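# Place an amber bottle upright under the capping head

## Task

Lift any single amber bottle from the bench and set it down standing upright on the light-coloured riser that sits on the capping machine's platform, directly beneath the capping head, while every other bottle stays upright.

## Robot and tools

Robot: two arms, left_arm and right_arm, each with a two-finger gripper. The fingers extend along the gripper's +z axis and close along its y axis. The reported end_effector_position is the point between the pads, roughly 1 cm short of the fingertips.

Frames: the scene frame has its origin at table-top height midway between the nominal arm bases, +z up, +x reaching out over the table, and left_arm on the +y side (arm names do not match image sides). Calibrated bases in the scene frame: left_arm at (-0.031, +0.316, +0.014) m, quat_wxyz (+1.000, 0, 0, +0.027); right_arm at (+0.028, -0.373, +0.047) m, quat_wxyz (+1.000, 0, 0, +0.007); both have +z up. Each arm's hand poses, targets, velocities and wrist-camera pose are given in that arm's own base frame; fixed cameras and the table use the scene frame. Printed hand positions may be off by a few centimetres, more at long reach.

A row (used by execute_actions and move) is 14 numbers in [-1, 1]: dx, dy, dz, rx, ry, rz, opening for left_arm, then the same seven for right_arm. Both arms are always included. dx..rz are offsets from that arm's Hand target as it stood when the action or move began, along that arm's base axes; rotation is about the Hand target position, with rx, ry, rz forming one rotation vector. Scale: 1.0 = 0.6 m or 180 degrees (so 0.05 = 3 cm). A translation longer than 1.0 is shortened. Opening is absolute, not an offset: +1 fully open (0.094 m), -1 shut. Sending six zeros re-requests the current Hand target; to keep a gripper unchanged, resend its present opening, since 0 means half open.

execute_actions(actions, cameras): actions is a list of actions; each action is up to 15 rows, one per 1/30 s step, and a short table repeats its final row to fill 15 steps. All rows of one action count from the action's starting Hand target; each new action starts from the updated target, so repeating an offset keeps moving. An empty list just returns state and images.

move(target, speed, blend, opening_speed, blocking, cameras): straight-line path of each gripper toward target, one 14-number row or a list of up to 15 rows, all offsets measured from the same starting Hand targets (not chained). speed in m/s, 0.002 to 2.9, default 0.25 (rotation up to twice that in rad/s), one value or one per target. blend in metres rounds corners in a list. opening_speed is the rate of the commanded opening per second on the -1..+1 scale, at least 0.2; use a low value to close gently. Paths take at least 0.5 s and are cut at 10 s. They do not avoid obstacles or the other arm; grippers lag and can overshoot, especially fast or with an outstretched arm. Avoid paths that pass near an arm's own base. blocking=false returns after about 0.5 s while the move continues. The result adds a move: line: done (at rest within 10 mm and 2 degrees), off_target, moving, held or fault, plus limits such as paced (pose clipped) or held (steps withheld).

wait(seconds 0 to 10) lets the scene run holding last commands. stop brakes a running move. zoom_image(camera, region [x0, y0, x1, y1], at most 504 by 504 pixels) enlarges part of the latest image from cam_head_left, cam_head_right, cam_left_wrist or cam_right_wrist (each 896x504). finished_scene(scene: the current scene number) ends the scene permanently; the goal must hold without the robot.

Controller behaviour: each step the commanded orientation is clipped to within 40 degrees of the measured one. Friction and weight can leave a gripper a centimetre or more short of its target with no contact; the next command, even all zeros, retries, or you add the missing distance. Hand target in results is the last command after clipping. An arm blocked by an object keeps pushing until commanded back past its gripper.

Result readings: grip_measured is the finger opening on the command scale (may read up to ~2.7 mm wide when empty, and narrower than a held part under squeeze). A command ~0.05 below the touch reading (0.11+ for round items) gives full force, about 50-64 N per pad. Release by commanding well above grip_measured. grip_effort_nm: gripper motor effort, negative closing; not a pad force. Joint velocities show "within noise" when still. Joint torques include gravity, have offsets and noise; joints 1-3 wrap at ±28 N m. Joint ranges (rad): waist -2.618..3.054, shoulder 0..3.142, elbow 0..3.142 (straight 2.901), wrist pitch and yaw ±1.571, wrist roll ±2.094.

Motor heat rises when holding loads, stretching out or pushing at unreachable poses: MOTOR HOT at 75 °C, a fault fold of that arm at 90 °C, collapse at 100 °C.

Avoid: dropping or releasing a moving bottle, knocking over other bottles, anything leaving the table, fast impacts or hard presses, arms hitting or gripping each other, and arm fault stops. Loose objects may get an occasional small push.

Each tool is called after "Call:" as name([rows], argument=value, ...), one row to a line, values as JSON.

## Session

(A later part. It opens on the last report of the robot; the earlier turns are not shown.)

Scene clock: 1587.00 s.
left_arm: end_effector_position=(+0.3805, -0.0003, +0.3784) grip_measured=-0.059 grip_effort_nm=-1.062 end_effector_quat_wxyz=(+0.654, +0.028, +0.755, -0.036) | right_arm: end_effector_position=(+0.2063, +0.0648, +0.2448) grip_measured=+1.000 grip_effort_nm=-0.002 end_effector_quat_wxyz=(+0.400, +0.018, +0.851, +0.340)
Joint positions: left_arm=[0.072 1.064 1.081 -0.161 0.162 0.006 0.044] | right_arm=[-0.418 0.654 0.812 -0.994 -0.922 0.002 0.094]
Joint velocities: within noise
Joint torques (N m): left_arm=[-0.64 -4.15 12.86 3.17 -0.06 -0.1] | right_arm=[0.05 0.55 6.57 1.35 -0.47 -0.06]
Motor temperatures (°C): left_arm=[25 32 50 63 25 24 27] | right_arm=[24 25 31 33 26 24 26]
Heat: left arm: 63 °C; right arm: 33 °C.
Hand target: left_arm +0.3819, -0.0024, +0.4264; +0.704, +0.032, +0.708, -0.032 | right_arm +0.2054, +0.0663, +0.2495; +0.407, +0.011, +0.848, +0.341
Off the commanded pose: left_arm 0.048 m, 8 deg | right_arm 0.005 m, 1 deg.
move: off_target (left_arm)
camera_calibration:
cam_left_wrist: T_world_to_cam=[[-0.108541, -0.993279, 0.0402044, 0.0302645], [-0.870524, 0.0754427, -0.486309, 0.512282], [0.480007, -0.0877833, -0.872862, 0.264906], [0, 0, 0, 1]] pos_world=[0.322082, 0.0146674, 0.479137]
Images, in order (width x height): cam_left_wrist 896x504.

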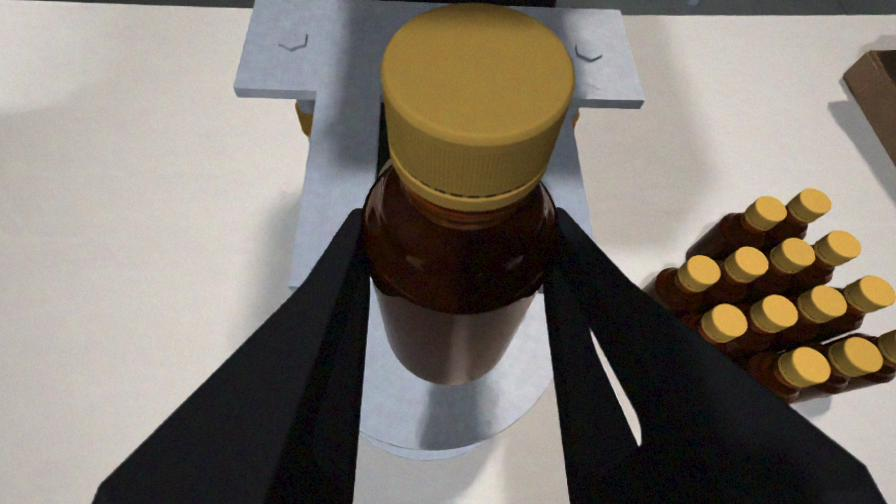

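Call:
move(target=[0.0525, -0.0028, 0.0, -0.0003, -0.0028, 0, -0.22, 0, 0, 0, 0, 0, 0, 1.0], speed=0.07, cameras=["cam_left_wrist", "cam_head_left", "cam_head_right"])

Scene clock: 1608.30 s.
left_arm: end_effector_position=(+0.4102, -0.0015, +0.3769) grip_measured=-0.059 grip_effort_nm=-1.062 end_effector_quat_wxyz=(+0.656, +0.028, +0.753, -0.035) | right_arm: end_effector_position=(+0.2063, +0.0648, +0.2448) grip_measured=+1.000 grip_effort_nm=-0.007 end_effector_quat_wxyz=(+0.400, +0.018, +0.851, +0.340)
Joint positions: left_arm=[0.057 1.173 1.127 -0.093 0.146 0.004 0.044] | right_arm=[-0.418 0.654 0.812 -0.994 -0.922 0.002 0.094]
Joint velocities: within noise
Joint torques (N m): left_arm=[-0.73 -5.08 13.12 3.22 -0.1 -0.08] | right_arm=[0.16 0.5 6.56 1.36 -0.52 -0.03]
Motor temperatures (°C): left_arm=[25 31 55 68 25 24 27] | right_arm=[24 25 31 33 26 24 26]
Heat: left arm: 68 °C; right arm: 33 °C.
Hand target: left_arm +0.4135, -0.0040, +0.4262; +0.707, +0.031, +0.705, -0.032 | right_arm +0.2054, +0.0663, +0.2495; +0.407, +0.011, +0.848, +0.341
Off the commanded pose: left_arm 0.050 m, 8 deg | right_arm 0.005 m, 1 deg.
move: off_target (left_arm)
camera_calibration:
cam_left_wrist: T_world_to_cam=[[-0.107946, -0.993408, 0.0385789, 0.0327718], [-0.867939, 0.0752464, -0.490938, 0.538137], [0.484799, -0.0864788, -0.87034, 0.246341], [0, 0, 0, 1]] pos_world=[0.351182, 0.0133661, 0.477328]
Images, in order (width x height): cam_head_left 896x504, cam_head_right 896x504, cam_left_wrist 896x504.

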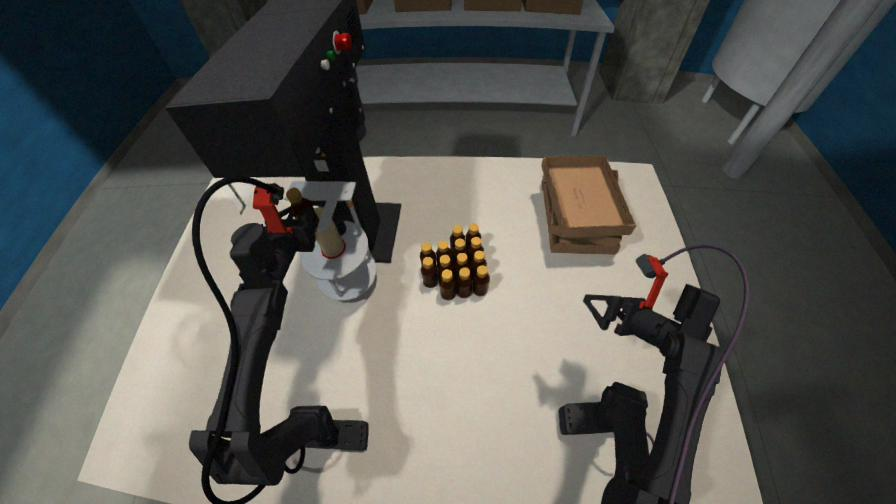

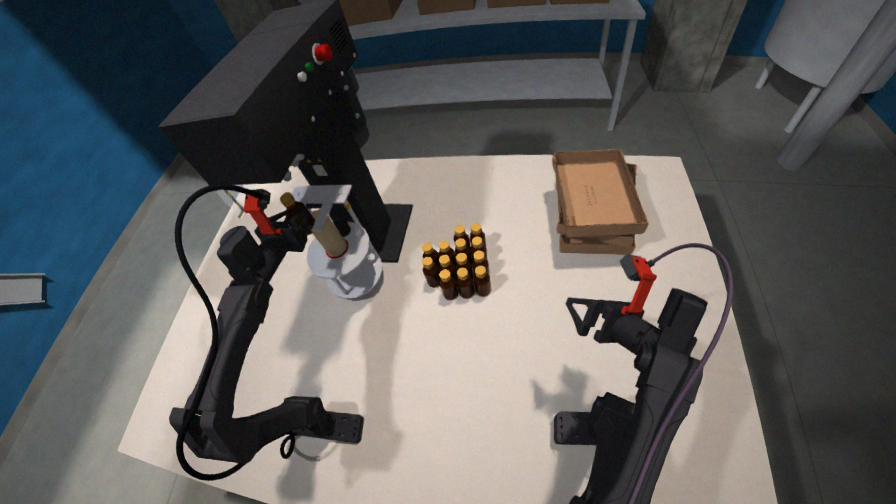

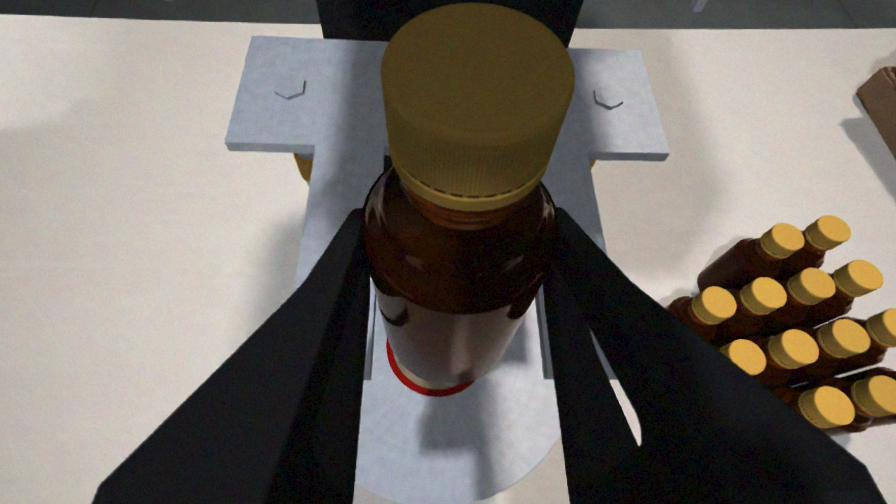

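Call:
zoom_image(camera="cam_left_wrist", region=[270, 120, 650, 410])

Scaled by 1.326 from the camera's 896x504 image, which has a finer 1280x720 frame.

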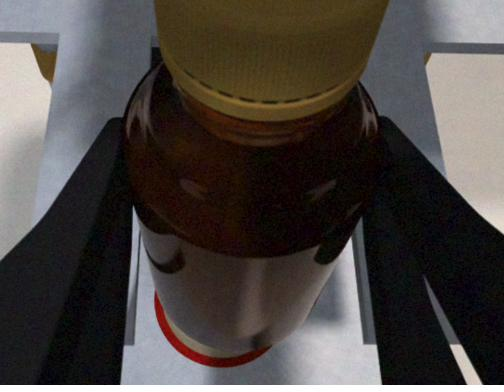

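Call:
move(target=[0.0567, -0.0082, -0.0033, -0.0002, -0.0014, 0, -0.22, 0, 0, 0, 0, 0, 0, 1.0], speed=0.07, cameras=["cam_left_wrist", "cam_head_left", "cam_head_right"])

Scene clock: 1631.03 s.
left_arm: end_effector_position=(+0.4416, -0.0070, +0.3812) grip_measured=-0.059 grip_effort_nm=-1.062 end_effector_quat_wxyz=(+0.667, +0.032, +0.743, -0.036) | right_arm: end_effector_position=(+0.2063, +0.0648, +0.2448) grip_measured=+1.000 grip_effort_nm=-0.017 end_effector_quat_wxyz=(+0.400, +0.018, +0.851, +0.340)
Joint positions: left_arm=[0.035 1.286 1.189 -0.011 0.132 0.003 0.044] | right_arm=[-0.418 0.654 0.812 -0.994 -0.922 0.002 0.094]
Joint velocities: within noise
Joint torques (N m): left_arm=[-0.95 -5.23 13.94 3 -0.23 -0.09] | right_arm=[0.14 0.57 6.6 1.39 -0.5 -0.06]
Motor temperatures (°C): left_arm=[25 33 52 70 25 24 28] | right_arm=[24 24 31 33 26 24 26]
Heat: left arm: 70 °C; right arm: 33 °C.
Hand target: left_arm +0.4474, -0.0090, +0.4243; +0.709, +0.031, +0.704, -0.033 | right_arm +0.2054, +0.0663, +0.2495; +0.407, +0.011, +0.848, +0.341
Off the commanded pose: left_arm 0.043 m, 7 deg | right_arm 0.005 m, 1 deg.
move: off_target (left_arm)
camera_calibration:
cam_left_wrist: T_world_to_cam=[[-0.116888, -0.992586, 0.0333075, 0.0365253], [-0.852408, 0.0830576, -0.516238, 0.57084], [0.509644, -0.0887337, -0.855797, 0.217932], [0, 0, 0, 1]] pos_world=[0.37979, 0.00817989, 0.479979]
Images, in order (width x height): cam_head_left 896x504, cam_head_right 896x504, cam_left_wrist 896x504.

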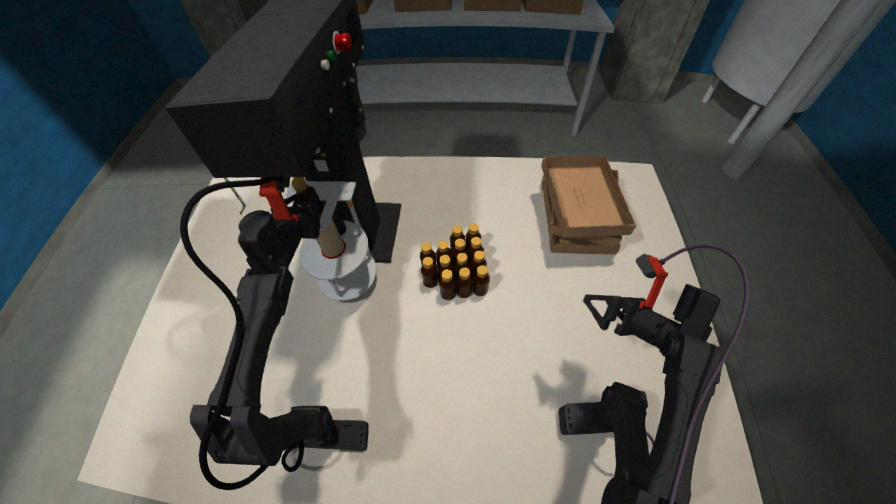

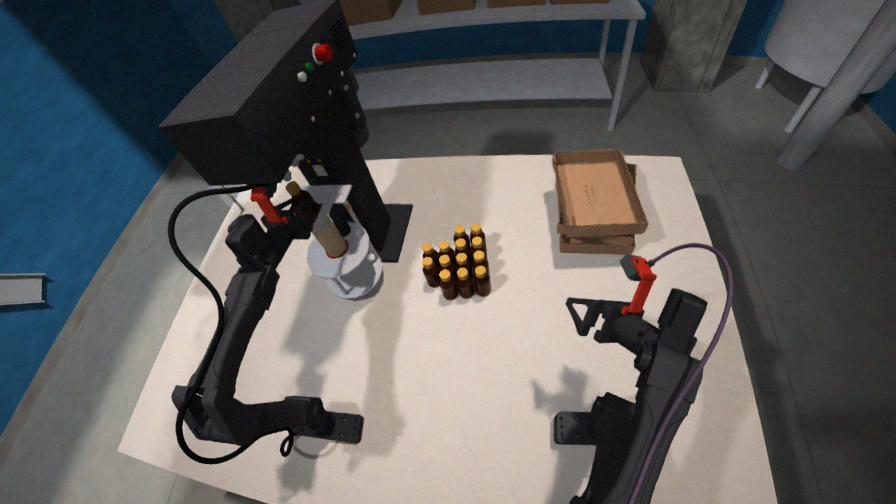

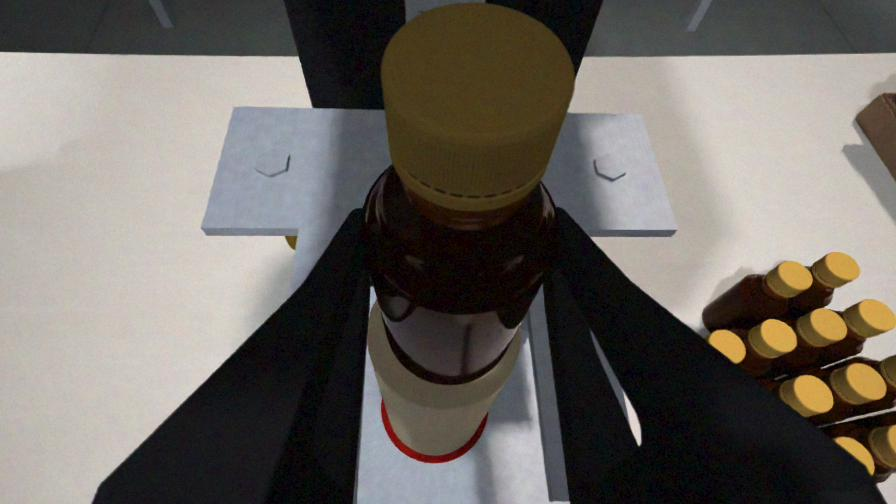

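Call:
zoom_image(camera="cam_left_wrist", region=[330, 230, 570, 480])

Scaled by 2.016 from the camera's 896x504 image, which has a finer 1280x720 frame.

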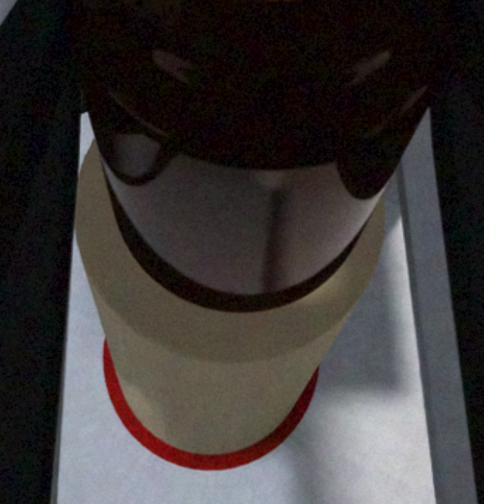

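Call:
move(target=[0.0017, 0.0, -0.0167, 0.0013, 0.0138, 0, -0.22, 0, 0, 0, 0, 0, 0, 1.0], speed=0.05, cameras=["cam_left_wrist"])

Scene clock: 1659.07 s.
left_arm: end_effector_position=(+0.4449, -0.0063, +0.3708) grip_measured=-0.059 grip_effort_nm=-1.062 end_effector_quat_wxyz=(+0.652, +0.030, +0.757, -0.036) | right_arm: end_effector_position=(+0.2063, +0.0648, +0.2448) grip_measured=+1.000 grip_effort_nm=-0.012 end_effector_quat_wxyz=(+0.400, +0.018, +0.851, +0.340)
Joint positions: left_arm=[0.034 1.303 1.199 -0.044 0.127 0.003 0.044] | right_arm=[-0.418 0.654 0.812 -0.994 -0.922 0.002 0.094]
Joint velocities: within noise
Joint torques (N m): left_arm=[-0.91 -6.12 13.82 2.86 -0.13 -0.02] | right_arm=[0.02 0.46 6.63 1.35 -0.49 -0.05]
Motor temperatures (°C): left_arm=[25 33 53 65 25 24 28] | right_arm=[24 24 31 33 26 24 26]
Heat: left arm: 65 °C; right arm: 33 °C.
Hand target: left_arm +0.4485, -0.0089, +0.4143; +0.694, +0.032, +0.719, -0.032 | right_arm +0.2054, +0.0663, +0.2495; +0.407, +0.011, +0.848, +0.341
Off the commanded pose: left_arm 0.044 m, 6 deg | right_arm 0.005 m, 1 deg.
move: off_target (left_arm)
camera_calibration:
cam_left_wrist: T_world_to_cam=[[-0.111352, -0.993029, 0.0386589, 0.03347], [-0.872918, 0.0791424, -0.481404, 0.564404], [0.474989, -0.0873514, -0.875646, 0.230156], [0, 0, 0, 1]] pos_world=[0.387084, 0.00867279, 0.471948]
Images, in order (width x height): cam_left_wrist 896x504.

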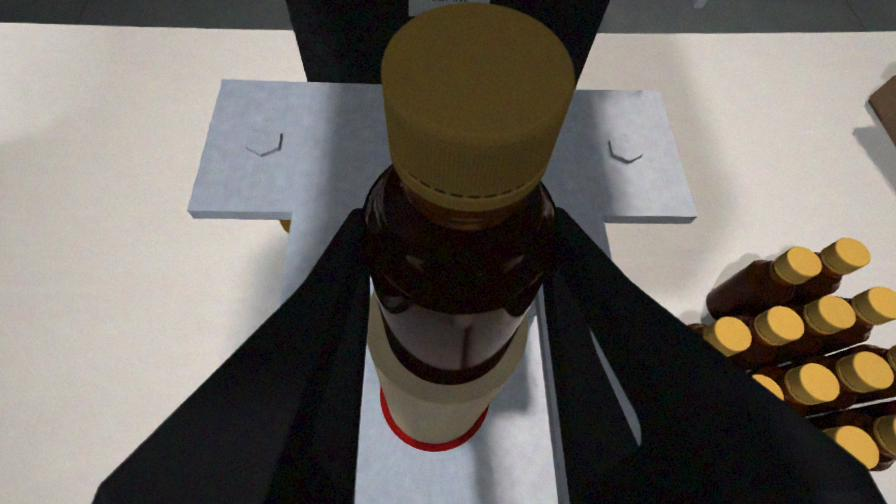

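Call:
zoom_image(camera="cam_left_wrist", region=[330, 230, 570, 480])

Scaled by 2.016 from the camera's 896x504 image, which has a finer 1280x720 frame.

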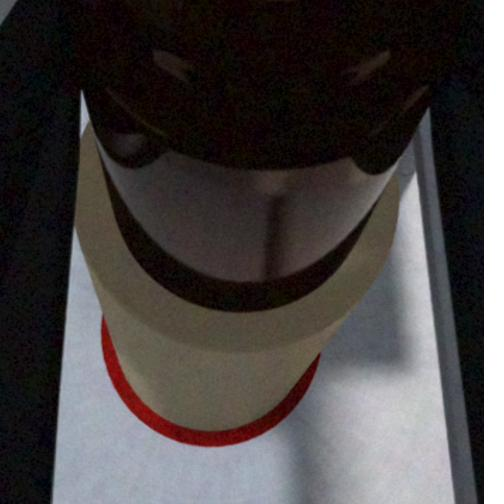

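Call:
move(target=[0.0, 0.0, -0.0367, 0.0017, 0.0171, 0, -0.22, 0, 0, 0, 0, 0, 0, 1.0], speed=0.03, cameras=["cam_left_wrist"])

Scene clock: 1681.87 s.
left_arm: end_effector_position=(+0.4448, -0.0062, +0.3704) grip_measured=-0.059 grip_effort_nm=-1.062 end_effector_quat_wxyz=(+0.652, +0.029, +0.757, -0.036) | right_arm: end_effector_position=(+0.2063, +0.0648, +0.2448) grip_measured=+1.000 grip_effort_nm=-0.012 end_effector_quat_wxyz=(+0.400, +0.018, +0.851, +0.340)
Joint positions: left_arm=[0.034 1.303 1.199 -0.046 0.126 0.003 0.044] | right_arm=[-0.418 0.654 0.812 -0.994 -0.922 0.002 0.094]
Joint velocities: within noise
Joint torques (N m): left_arm=[-0.99 -5.53 11.47 2.63 -0.16 0.06] | right_arm=[0.03 0.47 6.52 1.35 -0.48 -0.06]
Motor temperatures (°C): left_arm=[25 35 60 67 25 24 28] | right_arm=[24 24 31 33 26 24 26]
Heat: left arm: 67 °C; right arm: 33 °C.
Hand target: left_arm +0.4485, -0.0089, +0.3923; +0.674, +0.033, +0.738, -0.031 | right_arm +0.2054, +0.0663, +0.2495; +0.407, +0.011, +0.848, +0.341
Off the commanded pose: left_arm 0.022 m, 3 deg | right_arm 0.005 m, 1 deg.
move: off_target (left_arm)
camera_calibration:
cam_left_wrist: T_world_to_cam=[[-0.110579, -0.993111, 0.038773, 0.0332382], [-0.873717, 0.0785429, -0.480051, 0.564016], [0.473699, -0.0869602, -0.876383, 0.230701], [0, 0, 0, 1]] pos_world=[0.387183, 0.00877156, 0.47165]
Images, in order (width x height): cam_left_wrist 896x504.

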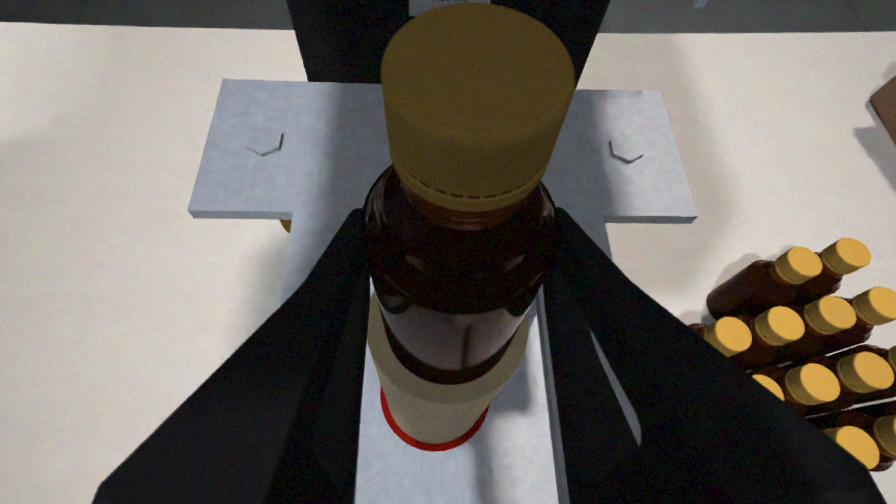

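Call:
move([
  [0.0, 0.0, -0.0138, 0.0009, 0.0097, 0, -0.22, 0, 0, 0, 0, 0, 0, 1.0],
  [0.0, 0.0, -0.0138, 0.0009, 0.0097, 0, 0.2, 0, 0, 0, 0, 0, 0, 1.0],
], speed=0.03, opening_speed=0.3, cameras=["cam_left_wrist"])

Scene clock: 1694.30 s.
left_arm: end_effector_position=(+0.4448, -0.0067, +0.3699) grip_measured=+0.197 grip_effort_nm=0.100 end_effector_quat_wxyz=(+0.651, +0.031, +0.758, -0.034) | right_arm: end_effector_position=(+0.2063, +0.0648, +0.2448) grip_measured=+1.000 grip_effort_nm=-0.017 end_effector_quat_wxyz=(+0.400, +0.018, +0.851, +0.340)
Joint positions: left_arm=[0.032 1.303 1.199 -0.048 0.124 0.007 0.056] | right_arm=[-0.418 0.654 0.812 -0.994 -0.922 0.002 0.094]
Joint velocities: within noise
Joint torques (N m): left_arm=[-0.88 -5.01 11.55 2.31 -0.16 0.07] | right_arm=[0.05 0.49 6.57 1.34 -0.47 -0.07]
Motor temperatures (°C): left_arm=[25 34 59 66 25 24 28] | right_arm=[24 24 31 33 26 24 26]
Heat: left arm: 66 °C; right arm: 33 °C.
Hand target: left_arm +0.4485, -0.0090, +0.3840; +0.662, +0.033, +0.748, -0.030 | right_arm +0.2054, +0.0663, +0.2495; +0.407, +0.011, +0.848, +0.341
Off the commanded pose: left_arm 0.015 m, 2 deg | right_arm 0.005 m, 1 deg.
move: off_target (left_arm); target 2's new opening was sent with left_arm's hand 0.015 m and 2 deg from that target
camera_calibration:
cam_left_wrist: T_world_to_cam=[[-0.111022, -0.993187, 0.0354126, 0.0341275], [-0.874633, 0.0807256, -0.478017, 0.563364], [0.471901, -0.0840434, -0.877636, 0.231493], [0, 0, 0, 1]] pos_world=[0.387284, 0.00787262, 0.471256]
Images, in order (width x height): cam_left_wrist 896x504.

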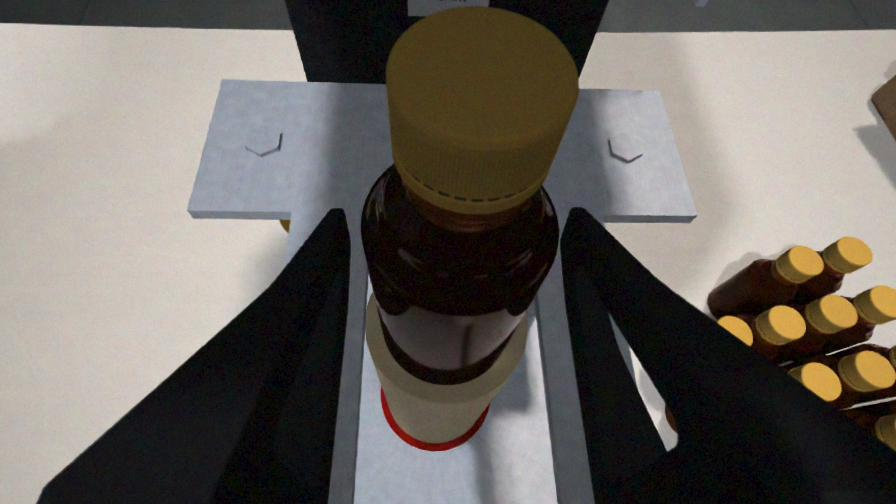

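Call:
move([
  [0.0, 0.0, 0.0, 0, 0, 0, 0.5, 0, 0, 0, 0, 0, 0, 1.0],
  [-0.2157, 0.0201, 0.0067, 0, 0, 0, 0.5, 0, 0, 0, 0, 0, 0, 1.0],
], speed=[0.05, 0.12], opening_speed=0.5, cameras=["cam_left_wrist", "cam_head_left", "cam_head_right"])

Scene clock: 1708.40 s.
left_arm: end_effector_position=(+0.3194, +0.0025, +0.3959) grip_measured=+0.497 grip_effort_nm=0.100 end_effector_quat_wxyz=(+0.669, +0.030, +0.742, -0.031) | right_arm: end_effector_position=(+0.2063, +0.0648, +0.2448) grip_measured=+1.000 grip_effort_nm=-0.022 end_effector_quat_wxyz=(+0.400, +0.018, +0.851, +0.340)
Joint positions: left_arm=[0.117 0.845 1.036 -0.295 0.202 0.016 0.07] | right_arm=[-0.418 0.654 0.812 -0.994 -0.922 0.002 0.094]
Joint velocities: within noise
Joint torques (N m): left_arm=[0.62 -1.42 6.83 2.15 0.13 0.12] | right_arm=[0.09 0.61 6.65 1.35 -0.5 -0.05]
Motor temperatures (°C): left_arm=[25 34 57 64 25 24 27] | right_arm=[24 24 31 33 26 24 26]
Heat: left arm: 64 °C; right arm: 33 °C.
Hand target: left_arm +0.3191, +0.0031, +0.3881; +0.663, +0.034, +0.748, -0.030 | right_arm +0.2054, +0.0663, +0.2495; +0.407, +0.011, +0.848, +0.341
Off the commanded pose: left_arm 0.008 m, 1 deg | right_arm 0.005 m, 1 deg.
move: done
camera_calibration:
cam_left_wrist: T_world_to_cam=[[-0.106249, -0.993963, 0.0273559, 0.0301323], [-0.850443, 0.0765837, -0.520463, 0.474507], [0.515226, -0.0785635, -0.853446, 0.290861], [0, 0, 0, 1]] pos_world=[0.256884, 0.0164619, 0.494373]
Images, in order (width x height): cam_head_left 896x504, cam_head_right 896x504, cam_left_wrist 896x504.

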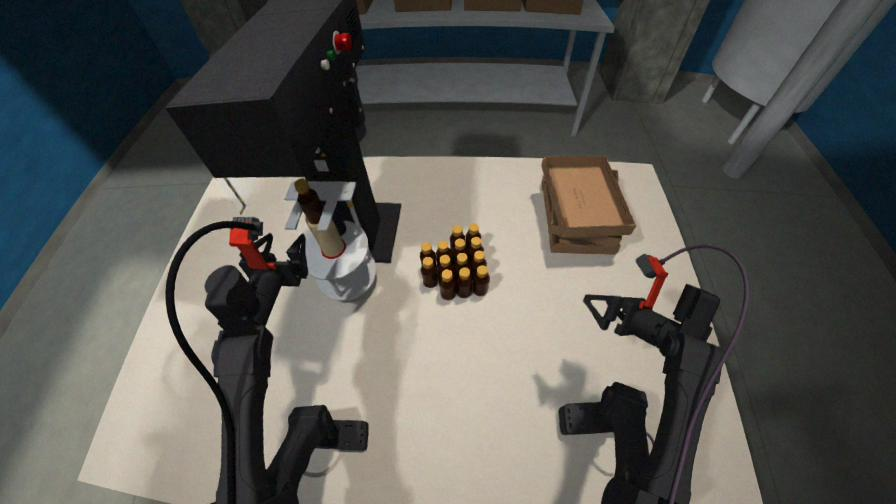

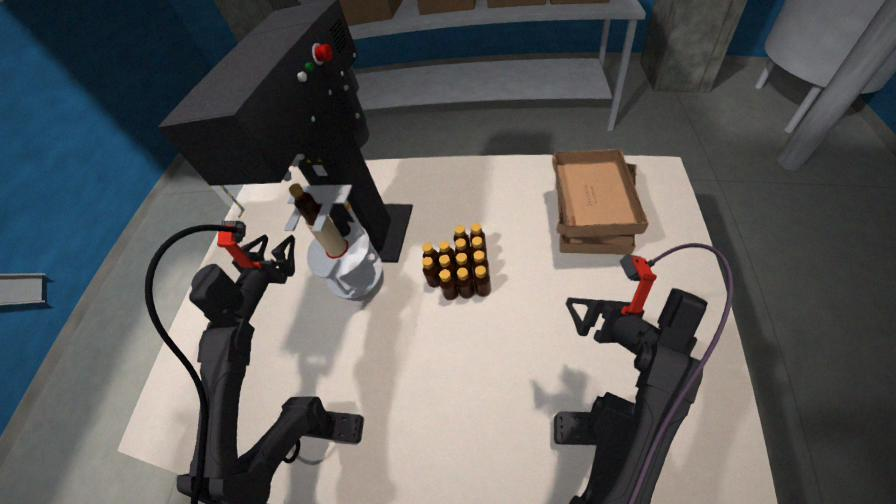

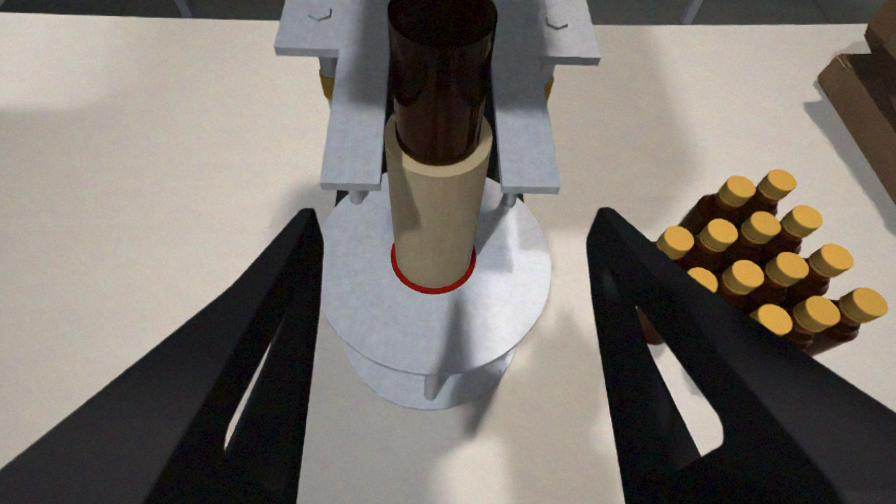

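Call:
zoom_image(camera="cam_left_wrist", region=[310, 0, 570, 310])

Call:
zoom_image(camera="cam_head_right", region=[230, 130, 500, 310])

Scaled by 1.626 from the camera's 896x504 image, which has a finer 1280x720 frame.

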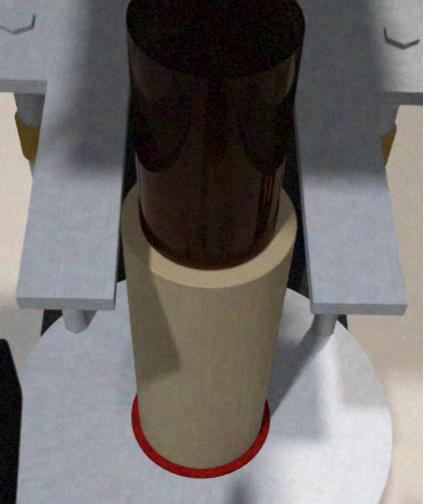

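Scaled by 1.867 from the camera's 896x504 image, which has a finer 1280x720 frame.

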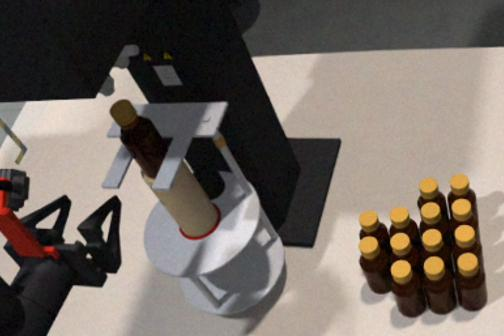

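Call:
finished_scene(scene=1)

The scene is finished: the task was done.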